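# Press the gauge pin on the magnet-marked fixture post

## Task

On the checking fixture, find the post with the yellow magnet on it. Push that post's gauge pin fully home and keep it fully in for at least one second; the spring may return it afterwards. Do not touch or press the other three pins, and do not move the magnet.

## Robot and tools

Robot: two UR20-type arms, left_arm and right_arm. Each has a Robotiq 2F-85 two-finger gripper and a wrist camera (cam_left_wrist, cam_right_wrist, each 896x504). There are no fixed cameras. The base of left_arm sits near scene (+0.060, +0.928, 0) m and the base of right_arm near (-0.064, -0.817, 0) m. Both are turned only slightly about z.

Frames: the scene frame has its origin at table-top height, midway between the bases. +z points up, +x points out over the table, and left_arm is on the +y side. Image left and right do not follow the arm names. Each arm reports its hand pose, velocities and wrist-camera pose in its own base frame. Motion offsets are taken along the current Hand target's own axes. On the gripper, the fingers point along +z and open and close along y. end_effector_position is the point between the closed pads, and closed fingertips reach about 19 mm past it. A camera block projects about 10 cm toward the gripper's +x.

The 18-number row: a single flat list covers both arms. The first nine numbers belong to left_arm: dx, dy, dz, rx, ry, rz, gripper position, force_limit, speed. The next nine give the same fields for right_arm. Every number must lie in [-1, 1]. The six pose numbers are offsets from the Hand target as it was when the action or move began, not absolute poses. For translation, 1.0 means 0.6 m. rx, ry, rz form one rotation vector, where 1.0 means 180 degrees. Giving all six as 0 asks for the current Hand target again. Gripper position runs from +1 (open, 85 mm) down to about -0.8 (pads meet); -1 squeezes until blocked. force_limit and speed are scaled from -1 to +1 and both default to +1. Each call must repeat each gripper's previous three numbers, because 0 counts as a command.

execute_actions(actions, cameras): actions is a list of actions. Each action is up to 15 rows played at 1/30 s per row; a shorter action keeps its final row until the 15 steps are used. Every row in an action counts from the action's starting Hand target. Sending the same offset again in a later action moves the arm further. An empty list returns the state and all camera images. cameras takes names, ["all"] or [].

move(target, speed, blend, stop_force, zero, blocking, cameras): drives each gripper in a straight line to its offset. target is one 18-number row or a list of up to 15 rows, all measured from the same starting Hand targets. speed is in m/s, from 0.002 to 4.2, default 0.25; rotation is capped at twice that in rad/s. blend is a corner radius in m; 0 stops at each point. stop_force is in N, 6 to 120, one value for both arms; it ends an arm's path once the push against its motion reaches that value. zero (default true) resets the force baseline first. blocking=false returns early but cannot be used with stop_force. The total run is capped at 10 s. The result adds a move: line with the outcome (done, off_target, moving, held, fault) and any limits (paced = clipped, held = steps withheld).

wait(seconds 0-10) lets time pass while the last commands hold. stop brakes a running move. zoom_image(camera, region [x0,y0,x1,y1], pixel coordinates, up to 504x504) enlarges the latest image. zero_wrist_force(arm) re-zeros that arm's force sensor. read_manual returns licence texts only. finished_scene(scene) ends the scene; after ending scene 1, do not call anything else in that reply.

Results: Hand target is the last commanded pose after clipping, and the next offsets start from it. The gripper often rests a little short; the next command asks for it again, so send the missing distance explicitly if needed. Wrist force and torque are given in the end effector's axes, plus a peak line; a push on a surface reads as force into the arm. object_status: 0 moving, 1 blocked while opening, 2 blocked while closing (a grip), 3 at the requested position. position_measured is in counts: 3 is open, 230 is pads together. Joint torques include the arm's own weight. A MOTOR HOT line warns of overheating. Camera calibration gives K and the world-to-camera transform in the owning arm's base frame.

Motion limits: commanded orientation is clipped to within 32 degrees of the current one per step. Motion lags the commands by about 0.2 s. Avoid paths close to an arm's own base.

Hazards: arms are stiff, so a target even slightly beyond a firm contact can cause a force fault (about 150 N) or a torque fault, which halts that arm for 10 s. For pressing the pin, approach slowly with stop_force, pushing along the pin's axis only as far as it travels. Then hold for about a second and retract by commanding the gripper back past its contact. Do not let the arms touch each other or close a gripper on the other arm's fingers. Avoid hard hits, knocking the magnet, bumping neighbouring pins, and anything falling off the table. Sustained pushing against an unreachable pose heats motors.

Each tool is called after "Emit:" by a JSON object that holds its "method" and its "body".

## Session

Emit:
{"method": "execute_actions", "body": {"actions": []}}

Scene clock: 0.00 s.
left_arm: end_effector_position=(+0.6452, +0.5338, +0.3687) position_measured=3 object_status=3 end_effector_quat_wxyz=(+0.054, +0.895, -0.431, +0.101) | right_arm: end_effector_position=(+1.0094, -0.4085, +0.1239) position_measured=3 object_status=3 end_effector_quat_wxyz=(+0.497, -0.362, -0.574, -0.541)
Joint positions: left_arm=[0.541 -1.507 2.094 -2.179 -1.799 -1.706] | right_arm=[2.693 -2.576 -1.22 -2.623 2.507 -0.374]
Joint velocities: within noise
Joint torques (N m): no reading
Motor temperatures (°C): left_arm=[24 36 26 39 35 34] | right_arm=[29 36 36 38 34 39]
Wrist force (N): no reading
Wrist torque (N m): no reading
Wrist force, peak (N): no reading
Hand target: left_arm +0.6452, +0.5338, +0.3687; +0.054, +0.895, -0.431, +0.101 | right_arm +1.0094, -0.4085, +0.1239; +0.497, -0.362, -0.574, -0.541
Tool commands: left_gripper/position=+1.0 left_gripper/force_limit=+1.0 left_gripper/speed=+1.0 right_gripper/position=+1.0 right_gripper/force_limit=+1.0 right_gripper/speed=+1.0

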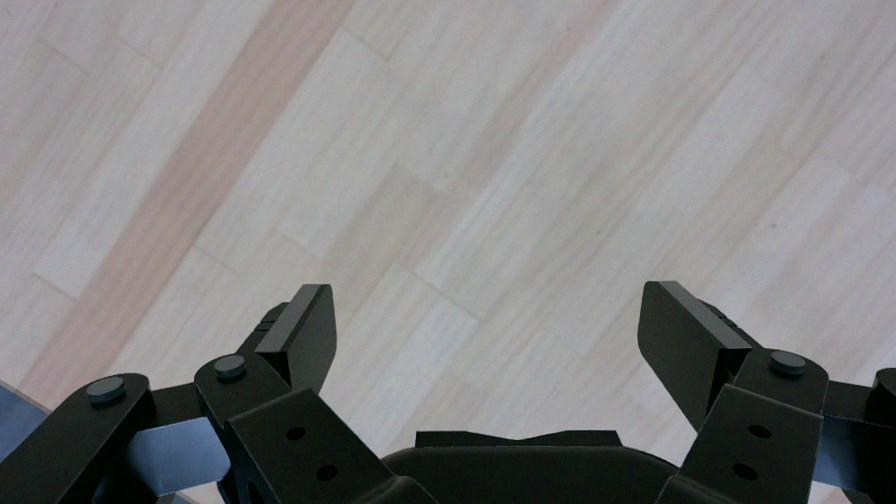

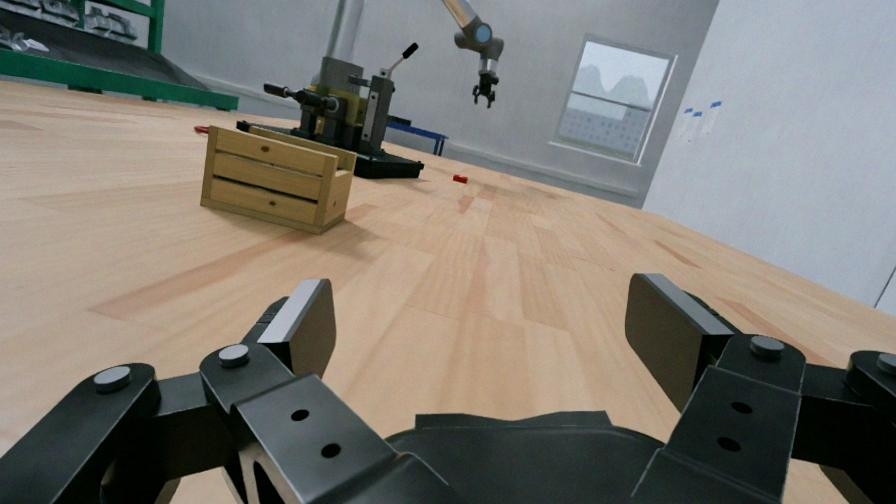

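Emit:
{"method": "zoom_image", "body": {"camera": "cam_right_wrist", "region": [180, 0, 540, 240]}}

Scaled by 1.400 from the camera's 896x504 image, which has a finer 1280x720 frame.

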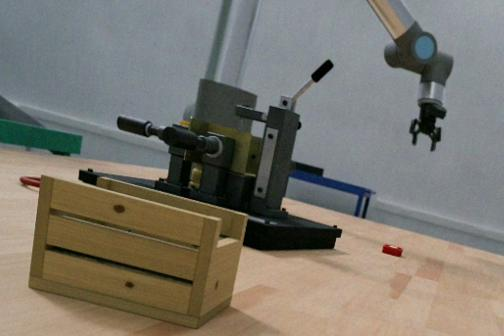

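Emit:
{"method": "move", "body": {"target": [0.949,0.679,-0.336,0,0,0,1,1,1,0,0,0,0,0,0,1,1,1], "speed": 0.4, "cameras": ["all"]}}

Scene clock: 3.30 s.
left_arm: end_effector_position=(+0.6461, -0.1160, +0.6979) position_measured=3 object_status=3 end_effector_quat_wxyz=(+0.054, +0.895, -0.431, +0.101) | right_arm: end_effector_position=(+1.0094, -0.4085, +0.1239) position_measured=3 object_status=3 end_effector_quat_wxyz=(+0.497, -0.362, -0.574, -0.541)
Joint positions: left_arm=[-0.43 -1.944 2.006 -1.833 -1.682 -2.686] | right_arm=[2.693 -2.576 -1.22 -2.623 2.507 -0.374]
Joint torques (N m): left_arm=[-32.56 8.2 -128.96 -7.11 4.98 -4.26] | right_arm=[-4.07 244.17 71.76 -3.63 -0.12 -0.24]
Wrist force (N): left_arm=[0.0 -0.5 0.3] | right_arm=[0.2 0.2 0.3]
Wrist torque (N m): left_arm=[-0.14 -0.01 0.19] | right_arm=[0.03 -0.04 0.00]
Wrist force, peak (N): left_arm=[3.6 2.2 -1.1] | right_arm=[-0.1 0.6 0.2]
Hand target: left_arm +0.6461, -0.1161, +0.6980; +0.054, +0.895, -0.431, +0.101 | right_arm +1.0094, -0.4085, +0.1239; +0.497, -0.362, -0.574, -0.541
Off the commanded pose: left_arm 0.000 m, 0 deg | right_arm 0.000 m, 0 deg.
move: done
camera_calibration:
cam_left_wrist: T_world_to_cam=[[-0.800447, -0.599378, 0.00554634, 0.450747], [-0.595639, 0.796422, 0.10453, 0.423617], [-0.0670699, 0.0803668, -0.994506, 0.876552], [0, 0, 0, 1]] pos_world=[0.671912, -0.137656, 0.824956]

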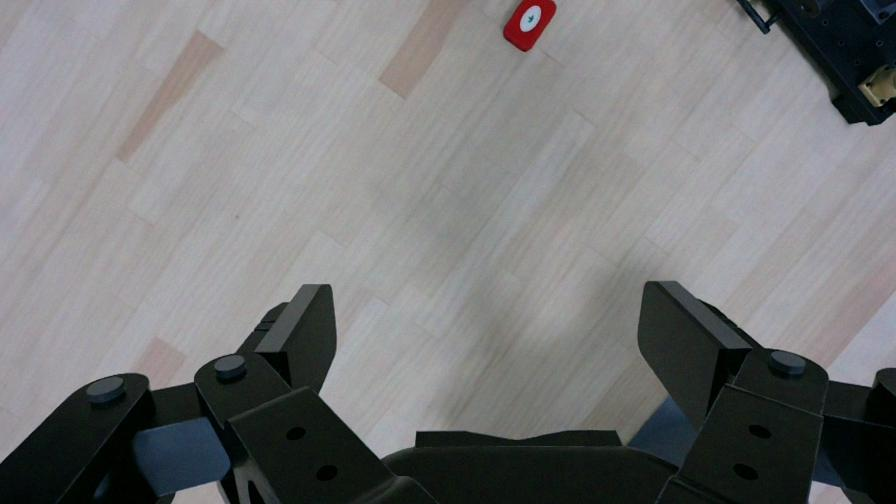

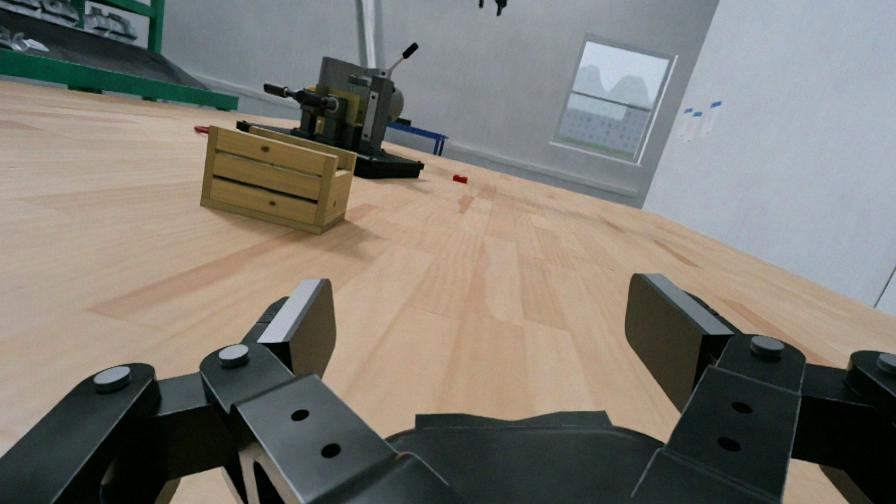

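Emit:
{"method": "move", "body": {"target": [0.297,0.762,-0.008,0,0,0,1,1,1,0,0,0,0,0,0,1,1,1], "speed": 0.4, "cameras": ["cam_left_wrist"]}}

Emit:
{"method": "zoom_image", "body": {"camera": "cam_left_wrist", "region": [200, 0, 700, 300]}}

Scene clock: 5.53 s.
left_arm: end_effector_position=(+0.3965, -0.5355, +0.7473) position_measured=3 object_status=3 end_effector_quat_wxyz=(+0.054, +0.895, -0.431, +0.101) | right_arm: end_effector_position=(+1.0094, -0.4085, +0.1239) position_measured=3 object_status=3 end_effector_quat_wxyz=(+0.497, -0.362, -0.574, -0.541)
Joint positions: left_arm=[-1.281 -1.963 1.952 -1.775 -1.495 -3.517] | right_arm=[2.693 -2.576 -1.22 -2.623 2.507 -0.374]
Joint torques (N m): left_arm=[-17.12 14.43 -131.42 -6.95 6.2 -5.29] | right_arm=[2.08 244.62 73.33 -3.73 0.52 -0.85]
Wrist force (N): left_arm=[0.0 -0.5 0.0] | right_arm=[0.2 0.3 0.1]
Wrist torque (N m): left_arm=[-0.08 0.04 0.23] | right_arm=[0.04 -0.04 0.00]
Wrist force, peak (N): left_arm=[-1.4 -4.1 1.0] | right_arm=[0.1 0.5 0.4]
Hand target: left_arm +0.3964, -0.5356, +0.7473; +0.054, +0.895, -0.431, +0.101 | right_arm +1.0094, -0.4085, +0.1239; +0.497, -0.362, -0.574, -0.541
Off the commanded pose: left_arm 0.000 m, 0 deg | right_arm 0.000 m, 0 deg.
move: done
camera_calibration:
cam_left_wrist: T_world_to_cam=[[-0.800484, -0.599329, 0.00555355, -0.000721393], [-0.59559, 0.796459, 0.104529, 0.60388], [-0.0670706, 0.0803664, -0.994506, 0.942654], [0, 0, 0, 1]] pos_world=[0.422312, -0.557156, 0.874356]
Images, in order (width x height): cam_left_wrist 896x504.

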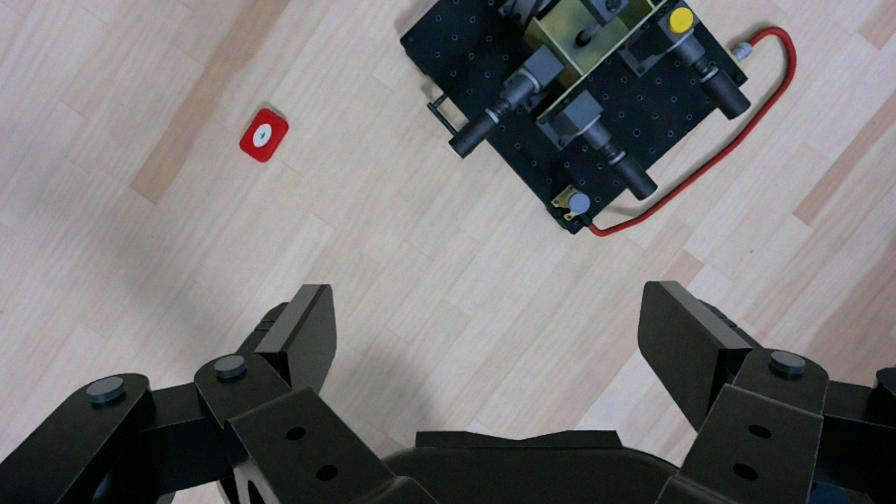

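Scaled by 1.008 from the camera's 896x504 image, which has a finer 1280x720 frame.

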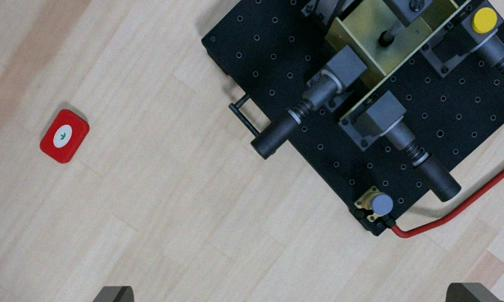

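Emit:
{"method": "move", "body": {"target": [-0.085,0.875,0.697,0.0632,0.0924,-0.1516,-1,1,0,0,0,0,0,0,0,1,1,1], "speed": 0.4, "cameras": ["all"]}}

Emit:
{"method": "zoom_image", "body": {"camera": "cam_left_wrist", "region": [220, 0, 720, 400]}}

Scene clock: 9.27 s.
left_arm: end_effector_position=(+0.0110, -0.9005, +0.3336) position_measured=232 object_status=3 end_effector_quat_wxyz=(+0.049, +0.948, -0.184, +0.254) | right_arm: end_effector_position=(+1.0094, -0.4085, +0.1239) position_measured=3 object_status=3 end_effector_quat_wxyz=(+0.497, -0.362, -0.574, -0.541)
Joint positions: left_arm=[-1.981 -1.449 2.139 -2.246 -1.048 -4.743] | right_arm=[2.693 -2.576 -1.22 -2.623 2.507 -0.374]
Joint torques (N m): left_arm=[-9.33 -82.05 -111.27 -11.08 6.97 -3.71] | right_arm=[3.72 246.95 73.2 -3.55 -0.19 -0.7]
Wrist force (N): left_arm=[0.6 0.1 -0.5] | right_arm=[0.1 0.4 -0.1]
Wrist torque (N m): left_arm=[0.09 0.00 0.17] | right_arm=[0.07 -0.02 0.00]
Wrist force, peak (N): left_arm=[0.8 -3.9 -2.7] | right_arm=[0.3 0.7 0.3]
Hand target: left_arm +0.0109, -0.9006, +0.3334; +0.049, +0.948, -0.184, +0.254 | right_arm +1.0094, -0.4085, +0.1239; +0.497, -0.362, -0.574, -0.541
Off the commanded pose: left_arm 0.000 m, 0 deg | right_arm 0.000 m, 0 deg.
move: done
camera_calibration:
cam_left_wrist: T_world_to_cam=[[-0.40018, -0.916346, -0.0128965, -0.809455], [-0.899068, 0.395284, -0.188221, 0.447902], [0.177573, -0.0637274, -0.982042, 0.398061], [0, 0, 0, 1]] pos_world=[0.00808113, -0.893422, 0.464778]

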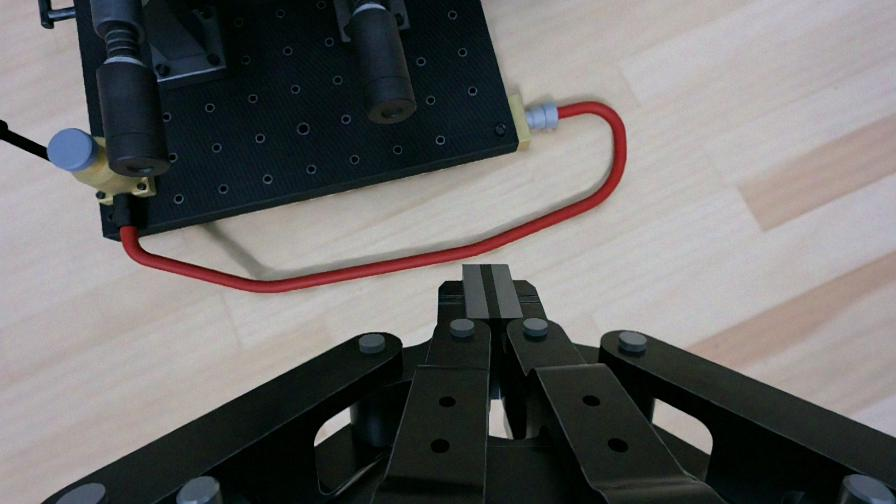

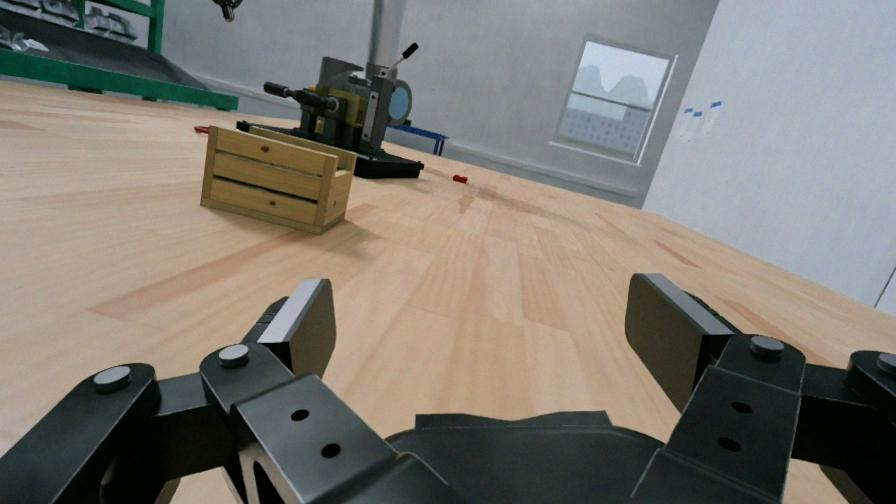

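Scaled by 1.008 from the camera's 896x504 image, which has a finer 1280x720 frame.

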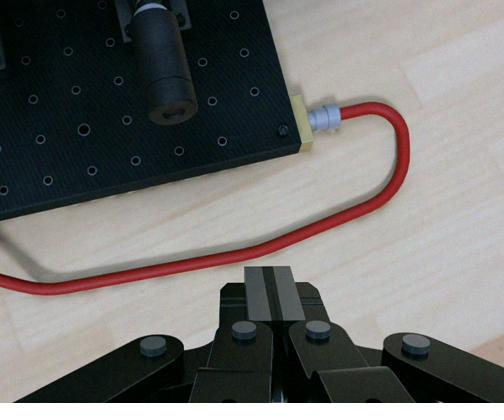

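Emit:
{"method": "move", "body": {"target": [0.016,-0.0493,0.2922,0.0283,-0.0277,-0.0544,-1,1,0,0,0,0,0,0,0,1,1,1], "cameras": ["cam_left_wrist"]}}

Emit:
{"method": "zoom_image", "body": {"camera": "cam_left_wrist", "region": [280, 0, 680, 340]}}

Scene clock: 11.60 s.
left_arm: end_effector_position=(+0.1108, -0.9088, +0.1865) position_measured=232 object_status=3 end_effector_quat_wxyz=(+0.020, +0.972, -0.093, +0.215) | right_arm: end_effector_position=(+1.0094, -0.4085, +0.1239) position_measured=3 object_status=3 end_effector_quat_wxyz=(+0.497, -0.362, -0.574, -0.541)
Joint positions: left_arm=[-1.833 -1.286 2.177 -2.428 -1.136 -4.791] | right_arm=[2.693 -2.576 -1.22 -2.623 2.507 -0.374]
Joint torques (N m): left_arm=[10.58 -108.16 -89.88 -12.47 -1.66 -4.67] | right_arm=[4.66 244.92 71.29 -4.17 0.09 -0.32]
Wrist force (N): left_arm=[0.6 -0.2 -0.4] | right_arm=[0.3 0.4 0.2]
Wrist torque (N m): left_arm=[0.01 -0.06 0.18] | right_arm=[0.08 -0.05 -0.01]
Wrist force, peak (N): left_arm=[0.6 0.7 -3.4] | right_arm=[-0.1 0.5 0.4]
Hand target: left_arm +0.1109, -0.9090, +0.1864; +0.020, +0.972, -0.093, +0.215 | right_arm +1.0094, -0.4085, +0.1239; +0.497, -0.362, -0.574, -0.541
Off the commanded pose: left_arm 0.000 m, 0 deg | right_arm 0.000 m, 0 deg.
move: done
camera_calibration:
cam_left_wrist: T_world_to_cam=[[-0.218422, -0.975795, -0.0107392, -0.853664], [-0.970505, 0.218362, -0.102167, 0.344429], [0.10204, -0.0118932, -0.994709, 0.29322], [0, 0, 0, 1]] pos_world=[0.117892, -0.904724, 0.31769]
Images, in order (width x height): cam_left_wrist 896x504.

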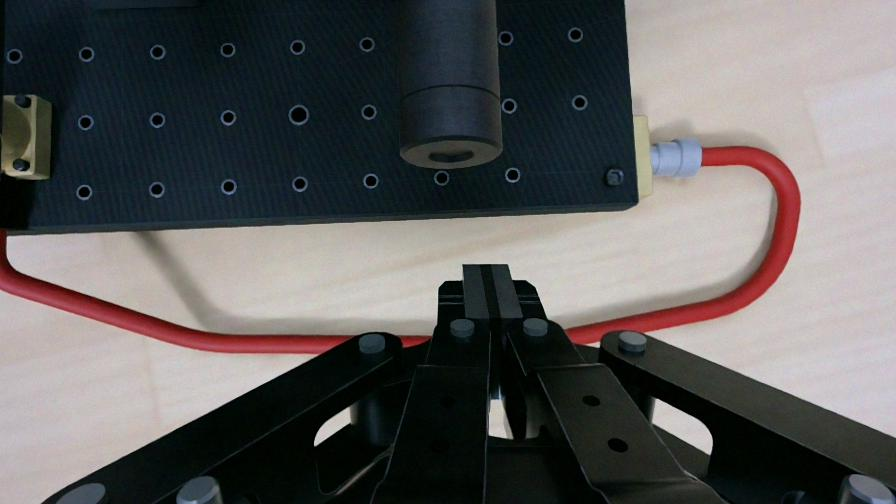

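Scaled by 1.260 from the camera's 896x504 image, which has a finer 1280x720 frame.

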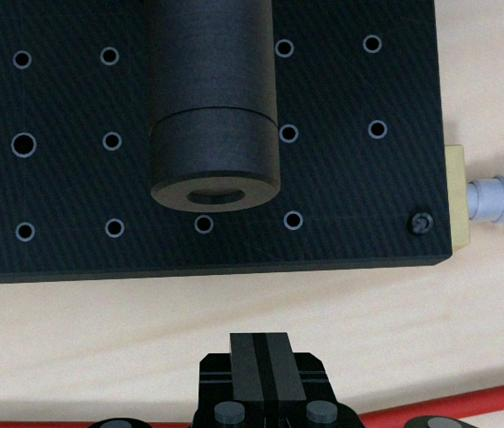

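Emit:
{"method": "move", "body": {"target": [0.0378,-0.0163,0.0176,0,0,0,-1,1,0,0,0,0,0,0,0,1,1,1], "cameras": ["cam_left_wrist"]}}

Emit:
{"method": "move", "body": {"target": [0.0906,0,0.0423,0,0,0,-1,1,0,0,0,0,0,0,0,1,1,1], "speed": 0.02, "stop_force": 40, "cameras": ["cam_left_wrist"]}}

Scene clock: 13.03 s.
left_arm: end_effector_position=(+0.1372, -0.9042, +0.1864) position_measured=232 object_status=3 end_effector_quat_wxyz=(+0.020, +0.972, -0.093, +0.215) | right_arm: end_effector_position=(+1.0094, -0.4085, +0.1239) position_measured=3 object_status=3 end_effector_quat_wxyz=(+0.497, -0.362, -0.574, -0.541)
Joint positions: left_arm=[-1.805 -1.289 2.186 -2.447 -1.135 -4.759] | right_arm=[2.693 -2.576 -1.22 -2.623 2.507 -0.374]
Joint torques (N m): left_arm=[20.13 -156.69 -46.82 -14.87 7.78 3.03] | right_arm=[3.07 246.22 74 -2.91 -0.92 -0.68]
Wrist force (N): left_arm=[0.7 0.1 -0.3] | right_arm=[0.0 0.1 0.1]
Wrist torque (N m): left_arm=[0.04 -0.08 -0.16] | right_arm=[0.01 -0.01 0.00]
Wrist force, peak (N): left_arm=[1.3 -0.1 -0.1] | right_arm=[0.4 0.3 0.3]
Hand target: left_arm +0.1373, -0.9042, +0.1864; +0.020, +0.972, -0.093, +0.215 | right_arm +1.0094, -0.4085, +0.1239; +0.497, -0.362, -0.574, -0.541
Off the commanded pose: left_arm 0.000 m, 0 deg | right_arm 0.000 m, 0 deg.
move: done
camera_calibration:
cam_left_wrist: T_world_to_cam=[[-0.218226, -0.975841, -0.0105793, -0.843432], [-0.97057, 0.218153, -0.101998, 0.368782], [0.101842, -0.0119907, -0.994728, 0.29043], [0, 0, 0, 1]] pos_world=[0.144293, -0.900024, 0.317591]
Images, in order (width x height): cam_left_wrist 896x504.

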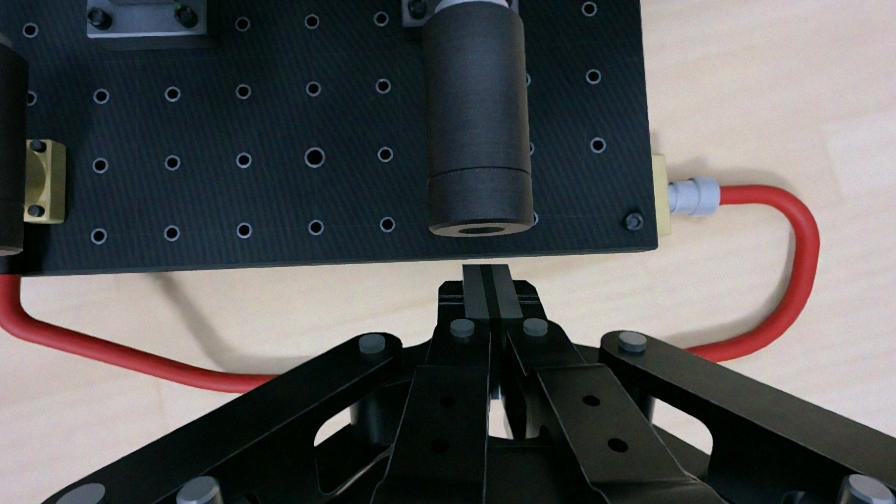

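Scene clock: 15.97 s.
left_arm: end_effector_position=(+0.1684, -0.9102, +0.1864) position_measured=232 object_status=3 end_effector_quat_wxyz=(+0.020, +0.972, -0.093, +0.215) | right_arm: end_effector_position=(+1.0094, -0.4085, +0.1239) position_measured=3 object_status=3 end_effector_quat_wxyz=(+0.497, -0.362, -0.574, -0.541)
Joint positions: left_arm=[-1.768 -1.28 2.178 -2.466 -1.135 -4.719] | right_arm=[2.693 -2.576 -1.22 -2.623 2.507 -0.374]
Joint torques (N m): left_arm=[7.35 -159.4 -52.14 -7.53 12.04 -4.15] | right_arm=[1.24 245.82 71.12 -4.11 -0.64 -0.92]
Wrist force (N): left_arm=[-28.5 0.4 -8.1] | right_arm=[0.3 0.5 0.1]
Wrist torque (N m): left_arm=[0.02 -0.30 0.13] | right_arm=[0.09 -0.05 0.00]
Wrist force, peak (N): left_arm=[-74.2 -14.2 -51.1] | right_arm=[0.2 0.7 0.1]
Hand target: left_arm +0.1683, -0.9102, +0.1864; +0.020, +0.972, -0.093, +0.215 (not the last commanded pose) | right_arm +1.0094, -0.4085, +0.1239; +0.497, -0.362, -0.574, -0.541
Off the commanded pose: left_arm 0.028 m, 0 deg | right_arm 0.000 m, 0 deg.
move: contact (left_arm)
camera_calibration:
cam_left_wrist: T_world_to_cam=[[-0.218223, -0.975841, -0.010601, -0.842473], [-0.97056, 0.218151, -0.102095, 0.4004], [0.101941, -0.0119906, -0.994718, 0.28716], [0, 0, 0, 1]] pos_world=[0.175492, -0.906024, 0.317591]
Images, in order (width x height): cam_left_wrist 896x504.

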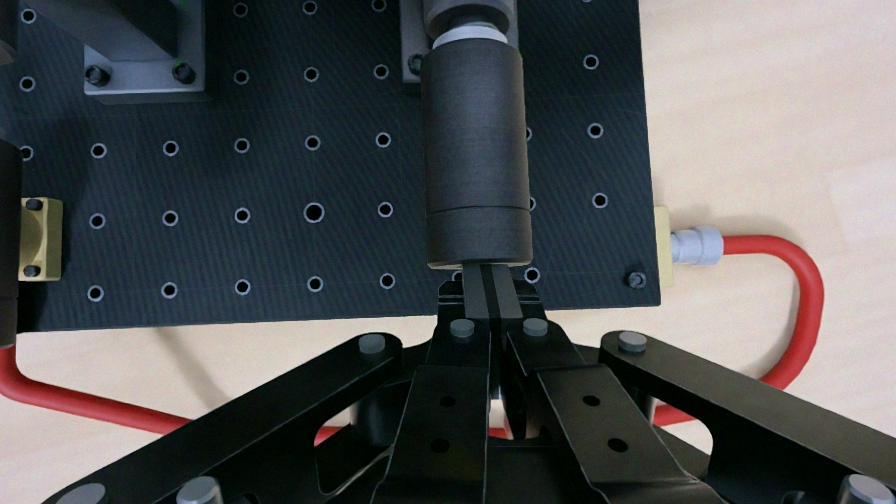

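Emit:
{"method": "move", "body": {"target": [0.03,0,0.0141,0,0,0,-1,1,0,0,0,0,0,0,0,1,1,1], "speed": 0.006, "stop_force": 40}}

Emit:
{"method": "wait", "body": {"seconds": 1.3, "cameras": ["cam_left_wrist"]}}

Scene clock: 17.27 s.
left_arm: end_effector_position=(+0.1688, -0.9101, +0.1863) position_measured=232 object_status=3 end_effector_quat_wxyz=(+0.020, +0.972, -0.093, +0.215) | right_arm: end_effector_position=(+1.0094, -0.4085, +0.1239) position_measured=3 object_status=3 end_effector_quat_wxyz=(+0.497, -0.362, -0.574, -0.541)
Joint positions: left_arm=[-1.767 -1.28 2.178 -2.466 -1.135 -4.718] | right_arm=[2.693 -2.576 -1.22 -2.623 2.507 -0.374]
Joint torques (N m): left_arm=[36.75 -133.8 -68.28 -5.03 29.17 -4.14] | right_arm=[0.02 239.86 70.49 -3.83 0.11 -1.11]
Wrist force (N): left_arm=[-62.1 2.8 -34.0] | right_arm=[0.0 0.1 0.1]
Wrist torque (N m): left_arm=[0.02 -0.45 -0.18] | right_arm=[0.02 0.00 0.00]
Wrist force, peak (N): left_arm=[-72.0 2.3 -41.3] | right_arm=[0.0 0.6 0.1]
Hand target: left_arm +0.1688, -0.9101, +0.1863; +0.020, +0.972, -0.093, +0.215 (not the last commanded pose) | right_arm +1.0094, -0.4085, +0.1239; +0.497, -0.362, -0.574, -0.541
Off the commanded pose: left_arm 0.019 m, 0 deg | right_arm 0.000 m, 0 deg.
move: contact (left_arm)

Scene clock: 18.57 s.
left_arm: end_effector_position=(+0.1688, -0.9101, +0.1864) position_measured=232 object_status=3 end_effector_quat_wxyz=(+0.020, +0.972, -0.093, +0.215) | right_arm: end_effector_position=(+1.0094, -0.4085, +0.1239) position_measured=3 object_status=3 end_effector_quat_wxyz=(+0.497, -0.362, -0.574, -0.541)
Joint positions: left_arm=[-1.767 -1.28 2.178 -2.466 -1.135 -4.718] | right_arm=[2.693 -2.576 -1.22 -2.623 2.507 -0.374]
Joint torques (N m): left_arm=[36.02 -133.14 -60.43 -4.38 28.42 -4.42] | right_arm=[3.19 249.72 74.01 -3.75 -0.55 -0.81]
Wrist force (N): left_arm=[-61.9 2.8 -33.4] | right_arm=[-0.2 0.2 0.1]
Wrist torque (N m): left_arm=[0.03 -0.48 -0.18] | right_arm=[0.04 0.03 0.00]
Wrist force, peak (N): left_arm=[-62.3 2.7 -33.6] | right_arm=[0.2 0.5 0.7]
Hand target: left_arm +0.1688, -0.9101, +0.1863; +0.020, +0.972, -0.093, +0.215 (not the last commanded pose) | right_arm +1.0094, -0.4085, +0.1239; +0.497, -0.362, -0.574, -0.541
Tool commands: left_gripper/position=-1.0 left_gripper/force_limit=+1.0 left_gripper/speed=+0.0 right_gripper/position=+1.0 right_gripper/force_limit=+1.0 right_gripper/speed=+1.0
Off the commanded pose: left_arm 0.019 m, 0 deg | right_arm 0.000 m, 0 deg.
wait: 1.30 s; at rest by 0.17 s
camera_calibration:
cam_left_wrist: T_world_to_cam=[[-0.218318, -0.97582, -0.0106408, -0.842337], [-0.970571, 0.218253, -0.101773, 0.400781], [0.101635, -0.0118912, -0.994751, 0.287273], [0, 0, 0, 1]] pos_world=[0.175893, -0.906024, 0.317591]
Images, in order (width x height): cam_left_wrist 896x504.

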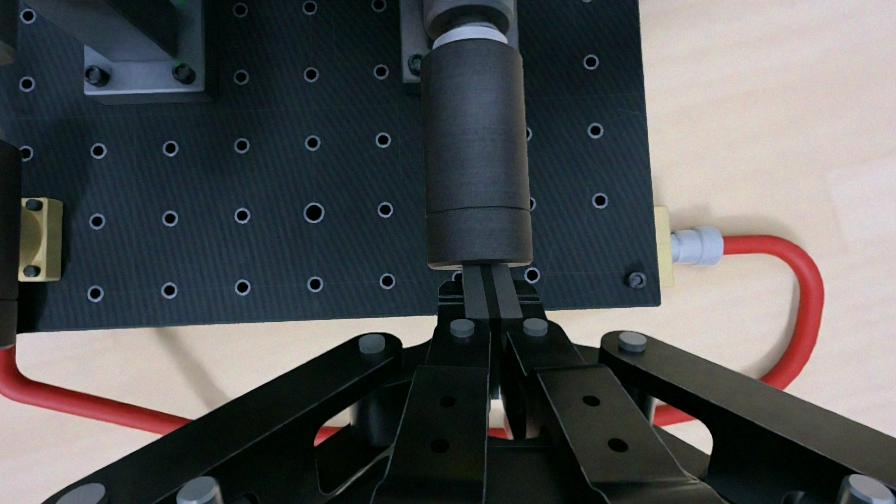

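Emit:
{"method": "move", "body": {"target": [-0.0755,0,-0.0352,0,0,0,-1,1,0,0,0,0,0,0,0,1,1,1], "speed": 0.08}}

Emit:
{"method": "finished_scene", "body": {"scene": 1}}

Scene clock: 20.00 s.
left_arm: end_effector_position=(+0.1199, -0.9006, +0.1864) position_measured=232 object_status=3 end_effector_quat_wxyz=(+0.020, +0.972, -0.093, +0.215) | right_arm: end_effector_position=(+1.0094, -0.4085, +0.1239) position_measured=3 object_status=3 end_effector_quat_wxyz=(+0.497, -0.362, -0.574, -0.541)
Joint positions: left_arm=[-1.825 -1.293 2.189 -2.437 -1.136 -4.782] | right_arm=[2.693 -2.576 -1.22 -2.623 2.507 -0.374]
Joint torques (N m): left_arm=[-16.33 -155.47 -46.54 -6.05 -3.01 -4.54] | right_arm=[3.27 245.56 73.19 -4.33 -0.99 -1.39]
Wrist force (N): left_arm=[-1.5 4.4 -0.5] | right_arm=[0.1 0.5 0.5]
Wrist torque (N m): left_arm=[0.84 0.32 0.18] | right_arm=[0.10 -0.02 0.00]
Wrist force, peak (N): left_arm=[-62.2 3.1 -33.5] | right_arm=[0.4 0.6 0.2]
Hand target: left_arm +0.1197, -0.9006, +0.1864; +0.020, +0.972, -0.093, +0.215 | right_arm +1.0094, -0.4085, +0.1239; +0.497, -0.362, -0.574, -0.541
Off the commanded pose: left_arm 0.000 m, 0 deg | right_arm 0.000 m, 0 deg.
move: done

The scene is finished: the task was done.


## Next scene

The same job, from a new start.

Emit:
{"method": "execute_actions", "body": {"actions": []}}

Scene clock: 0.00 s.
left_arm: end_effector_position=(+1.6020, +0.5513, +0.3701) position_measured=3 object_status=3 end_effector_quat_wxyz=(-0.049, +0.940, +0.190, +0.279) | right_arm: end_effector_position=(+0.4481, +0.4679, +0.3319) position_measured=3 object_status=3 end_effector_quat_wxyz=(-0.272, +0.502, +0.649, +0.503)
Joint positions: left_arm=[0.193 -0.686 0.985 -2.439 -1.472 -3.319] | right_arm=[4.007 -1.969 -2.772 1.193 2.076 2.519]
Joint velocities: within noise
Joint torques (N m): no reading
Motor temperatures (°C): left_arm=[24 35 26 38 34 34] | right_arm=[28 35 36 37 34 38]
Wrist force (N): no reading
Wrist torque (N m): no reading
Wrist force, peak (N): no reading
Hand target: left_arm +1.6020, +0.5513, +0.3701; -0.049, +0.940, +0.190, +0.279 | right_arm +0.4481, +0.4679, +0.3319; -0.272, +0.502, +0.649, +0.503
Tool commands: left_gripper/position=+1.0 left_gripper/force_limit=+1.0 left_gripper/speed=+1.0 right_gripper/position=+1.0 right_gripper/force_limit=+1.0 right_gripper/speed=+1.0
camera_calibration:
cam_left_wrist: T_world_to_cam=[[0.359759, -0.933045, -0.000644322, -0.0546982], [-0.905937, -0.349141, -0.239538, 1.75183], [0.223274, 0.0867594, -0.970887, 0.0836019], [0, 0, 0, 1]] pos_world=[1.58806, 0.553346, 0.500761]
cam_right_wrist: T_world_to_cam=[[0.936397, -0.0141338, 0.350658, -0.517198], [0.256442, -0.654562, -0.711187, 0.443258], [0.239579, 0.755877, -0.609305, -0.132345], [0, 0, 0, 1]] pos_world=[0.40234, 0.382866, 0.41596]

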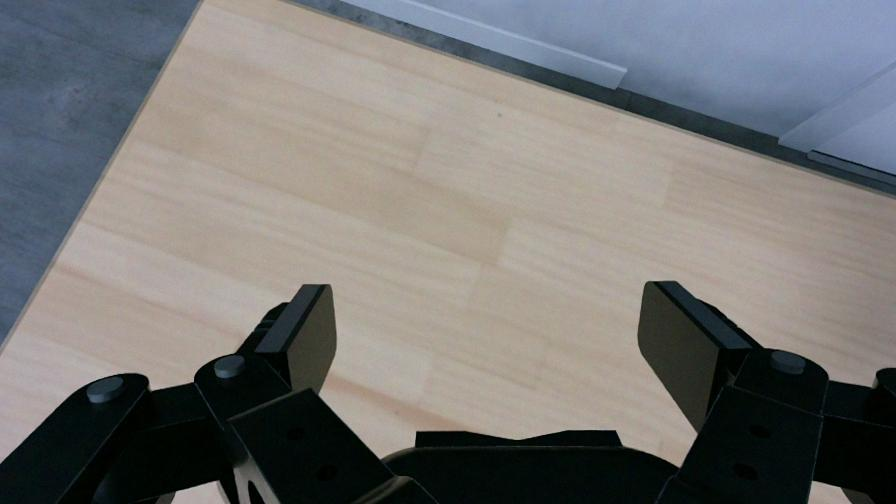

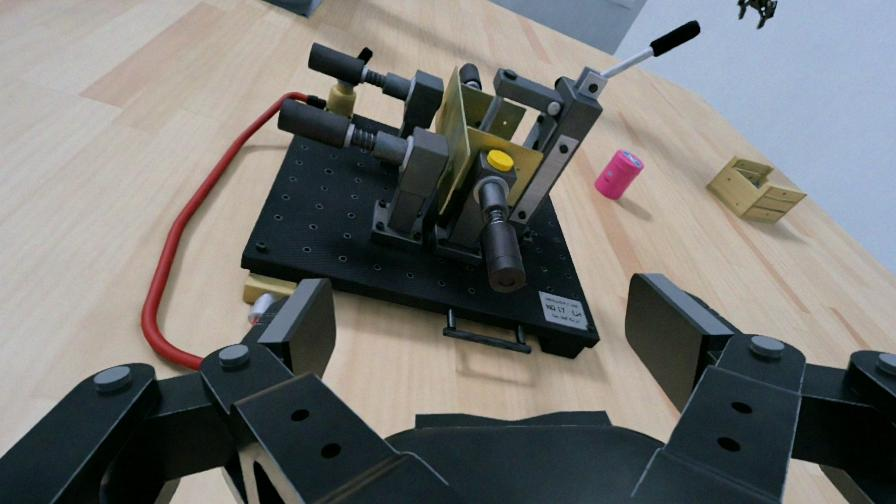

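Emit:
{"method": "move", "body": {"target": [0,0,0,0,0,0,1,1,1,-0.2063,0.06,0.3298,0.0526,0.0126,0.1127,-1,1,0], "speed": 0.3, "cameras": ["cam_right_wrist"]}}

Scene clock: 2.47 s.
left_arm: end_effector_position=(+1.6020, +0.5513, +0.3701) position_measured=3 object_status=3 end_effector_quat_wxyz=(-0.049, +0.940, +0.190, +0.279) | right_arm: end_effector_position=(+0.5545, +0.6038, +0.1708) position_measured=232 object_status=3 end_effector_quat_wxyz=(-0.409, +0.574, +0.584, +0.402)
Joint positions: left_arm=[0.193 -0.686 0.985 -2.439 -1.472 -3.319] | right_arm=[3.941 -2.314 -2.481 1.176 2.3 2.81]
Joint torques (N m): left_arm=[0.46 -272.94 -101.33 -11.14 0.77 -0.41] | right_arm=[-20.01 134.2 15.29 2.5 7.27 5.46]
Wrist force (N): left_arm=[0.3 -0.2 0.0] | right_arm=[-0.6 0.4 -0.1]
Wrist torque (N m): left_arm=[-0.04 -0.05 0.00] | right_arm=[0.14 0.23 -0.46]
Wrist force, peak (N): left_arm=[0.6 -0.5 -0.3] | right_arm=[-2.0 2.2 2.4]
Hand target: left_arm +1.6020, +0.5513, +0.3701; -0.049, +0.940, +0.190, +0.279 | right_arm +0.5545, +0.6039, +0.1707; -0.409, +0.575, +0.584, +0.402
Off the commanded pose: left_arm 0.000 m, 0 deg | right_arm 0.000 m, 0 deg.
move: done
camera_calibration:
cam_right_wrist: T_world_to_cam=[[0.999409, 0.01391, -0.0314363, -0.544939], [-0.015831, -0.625498, -0.780065, 0.535547], [-0.0305141, 0.780102, -0.624908, -0.220836], [0, 0, 0, 1]] pos_world=[0.546357, 0.514838, 0.262629]
Images, in order (width x height): cam_right_wrist 896x504.

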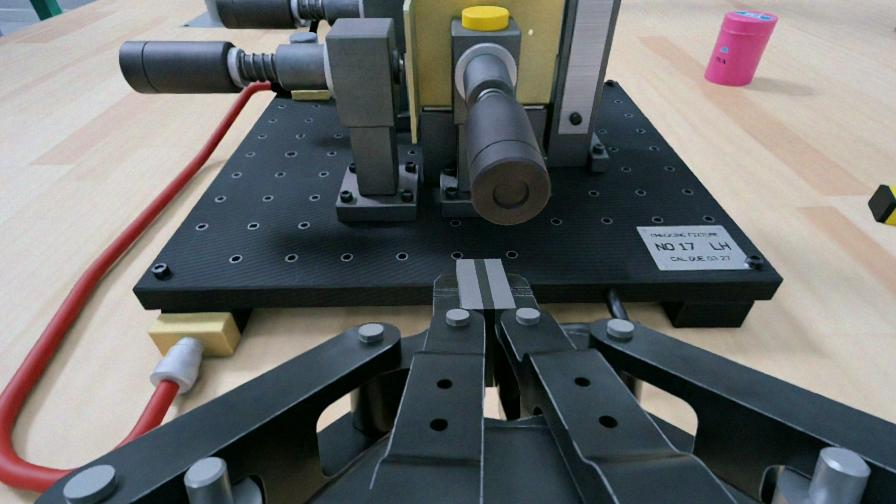

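Emit:
{"method": "move", "body": {"target": [[0,0,0,0,0,0,1,1,1,0.0159,0.0188,0.0439,0,0,0,-1,1,0],[0,0,0,0,0,0,1,1,1,0.0439,0.0188,0.1208,0,0,0,-1,1,0]], "speed": [0.08,0.014], "stop_force": 42, "cameras": ["cam_right_wrist"]}}

Scene clock: 7.87 s.
left_arm: end_effector_position=(+1.6020, +0.5513, +0.3701) position_measured=3 object_status=3 end_effector_quat_wxyz=(-0.049, +0.940, +0.190, +0.279) | right_arm: end_effector_position=(+0.5645, +0.6808, +0.1707) position_measured=232 object_status=3 end_effector_quat_wxyz=(-0.409, +0.575, +0.584, +0.402)
Joint positions: left_arm=[0.193 -0.686 0.985 -2.439 -1.472 -3.319] | right_arm=[4.012 -2.314 -2.408 1.129 2.237 2.852]
Joint torques (N m): left_arm=[-0.43 -277.16 -105.15 -11.21 0.51 -1.25] | right_arm=[15.75 125.52 29.21 1.55 7.08 -0.48]
Wrist force (N): left_arm=[0.3 -0.1 0.1] | right_arm=[-10.1 0.5 -53.2]
Wrist torque (N m): left_arm=[-0.01 -0.04 0.00] | right_arm=[0.05 0.49 -0.30]
Wrist force, peak (N): left_arm=[0.6 -0.2 -0.2] | right_arm=[-10.3 0.7 -54.4]
Hand target: left_arm +1.6020, +0.5513, +0.3701; -0.049, +0.940, +0.190, +0.279 | right_arm +0.5645, +0.6808, +0.1707; -0.409, +0.575, +0.584, +0.402
Off the commanded pose: left_arm 0.000 m, 0 deg | right_arm 0.000 m, 0 deg.
move: contact (right_arm); path passed 1 of 2 targets
camera_calibration:
cam_right_wrist: T_world_to_cam=[[0.999403, 0.0138597, -0.031654, -0.555919], [-0.0160324, -0.625498, -0.780061, 0.583824], [-0.030611, 0.780103, -0.624902, -0.280672], [0, 0, 0, 1]] pos_world=[0.556356, 0.591838, 0.262429]
Images, in order (width x height): cam_right_wrist 896x504.

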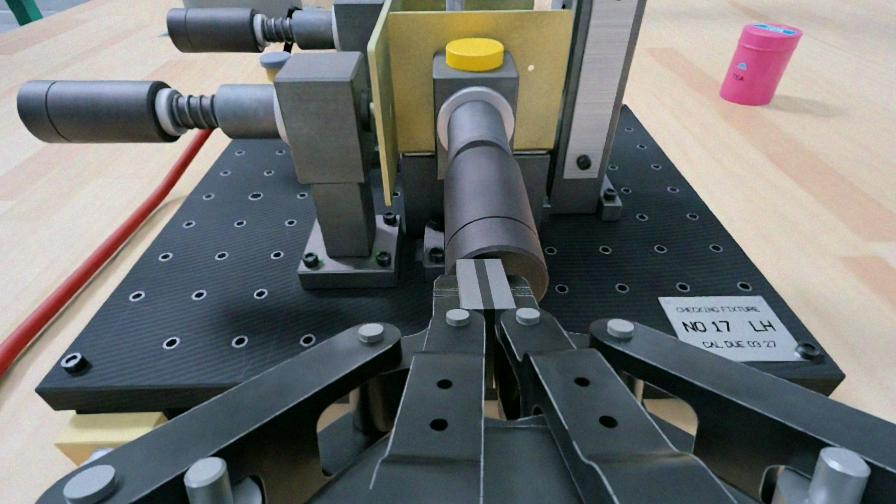

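Emit:
{"method": "move", "body": {"target": [0,0,0,0,0,0,1,1,1,0.0057,0,0.0157,0,0,0,-1,1,0], "speed": 0.005, "stop_force": 25}}

Emit:
{"method": "wait", "body": {"seconds": 1.0}}

Scene clock: 9.23 s.
left_arm: end_effector_position=(+1.6020, +0.5513, +0.3701) position_measured=3 object_status=3 end_effector_quat_wxyz=(-0.049, +0.940, +0.190, +0.279) | right_arm: end_effector_position=(+0.5645, +0.6810, +0.1707) position_measured=232 object_status=3 end_effector_quat_wxyz=(-0.409, +0.574, +0.584, +0.402)
Joint positions: left_arm=[0.193 -0.686 0.985 -2.439 -1.472 -3.319] | right_arm=[4.012 -2.314 -2.407 1.129 2.237 2.852]
Joint torques (N m): left_arm=[-2.04 -275.94 -102.92 -11.27 1.1 -0.86] | right_arm=[29.96 121.7 37.5 4.63 9.58 5.33]
Wrist force (N): left_arm=[0.2 -0.1 0.0] | right_arm=[-18.5 1.7 -84.0]
Wrist torque (N m): left_arm=[-0.02 -0.04 0.00] | right_arm=[0.03 0.60 -0.29]
Wrist force, peak (N): left_arm=[0.4 -0.2 -0.4] | right_arm=[-19.0 1.3 -94.6]
Hand target: left_arm +1.6020, +0.5513, +0.3701; -0.049, +0.940, +0.190, +0.279 | right_arm +0.5644, +0.6810, +0.1707; -0.409, +0.574, +0.584, +0.402 (not the last commanded pose)
Off the commanded pose: left_arm 0.000 m, 0 deg | right_arm 0.010 m, 0 deg.
move: contact (right_arm)

Scene clock: 10.23 s.
left_arm: end_effector_position=(+1.6020, +0.5513, +0.3701) position_measured=3 object_status=3 end_effector_quat_wxyz=(-0.049, +0.940, +0.190, +0.279) | right_arm: end_effector_position=(+0.5644, +0.6810, +0.1707) position_measured=232 object_status=3 end_effector_quat_wxyz=(-0.409, +0.574, +0.584, +0.402)
Joint positions: left_arm=[0.193 -0.686 0.985 -2.439 -1.472 -3.319] | right_arm=[4.012 -2.314 -2.407 1.129 2.237 2.852]
Joint torques (N m): left_arm=[-0.02 -274.27 -100.58 -12.16 1.14 -0.79] | right_arm=[32.72 125.89 35.35 5.43 8.61 5.51]
Wrist force (N): left_arm=[0.3 0.0 -0.3] | right_arm=[-17.6 1.9 -82.3]
Wrist torque (N m): left_arm=[0.00 -0.06 -0.01] | right_arm=[0.01 0.56 -0.28]
Wrist force, peak (N): left_arm=[0.4 -0.3 -0.2] | right_arm=[-18.4 1.5 -83.8]
Hand target: left_arm +1.6020, +0.5513, +0.3701; -0.049, +0.940, +0.190, +0.279 | right_arm +0.5644, +0.6810, +0.1707; -0.409, +0.574, +0.584, +0.402 (not the last commanded pose)
Tool commands: left_gripper/position=+1.0 left_gripper/force_limit=+1.0 left_gripper/speed=+1.0 right_gripper/position=-1.0 right_gripper/force_limit=+1.0 right_gripper/speed=+0.0
Off the commanded pose: left_arm 0.000 m, 0 deg | right_arm 0.010 m, 0 deg.
wait: 1.00 s; at rest by 0.17 s

Emit:
{"method": "finished_scene", "body": {"scene": 2}}

The scene is finished: the task was done.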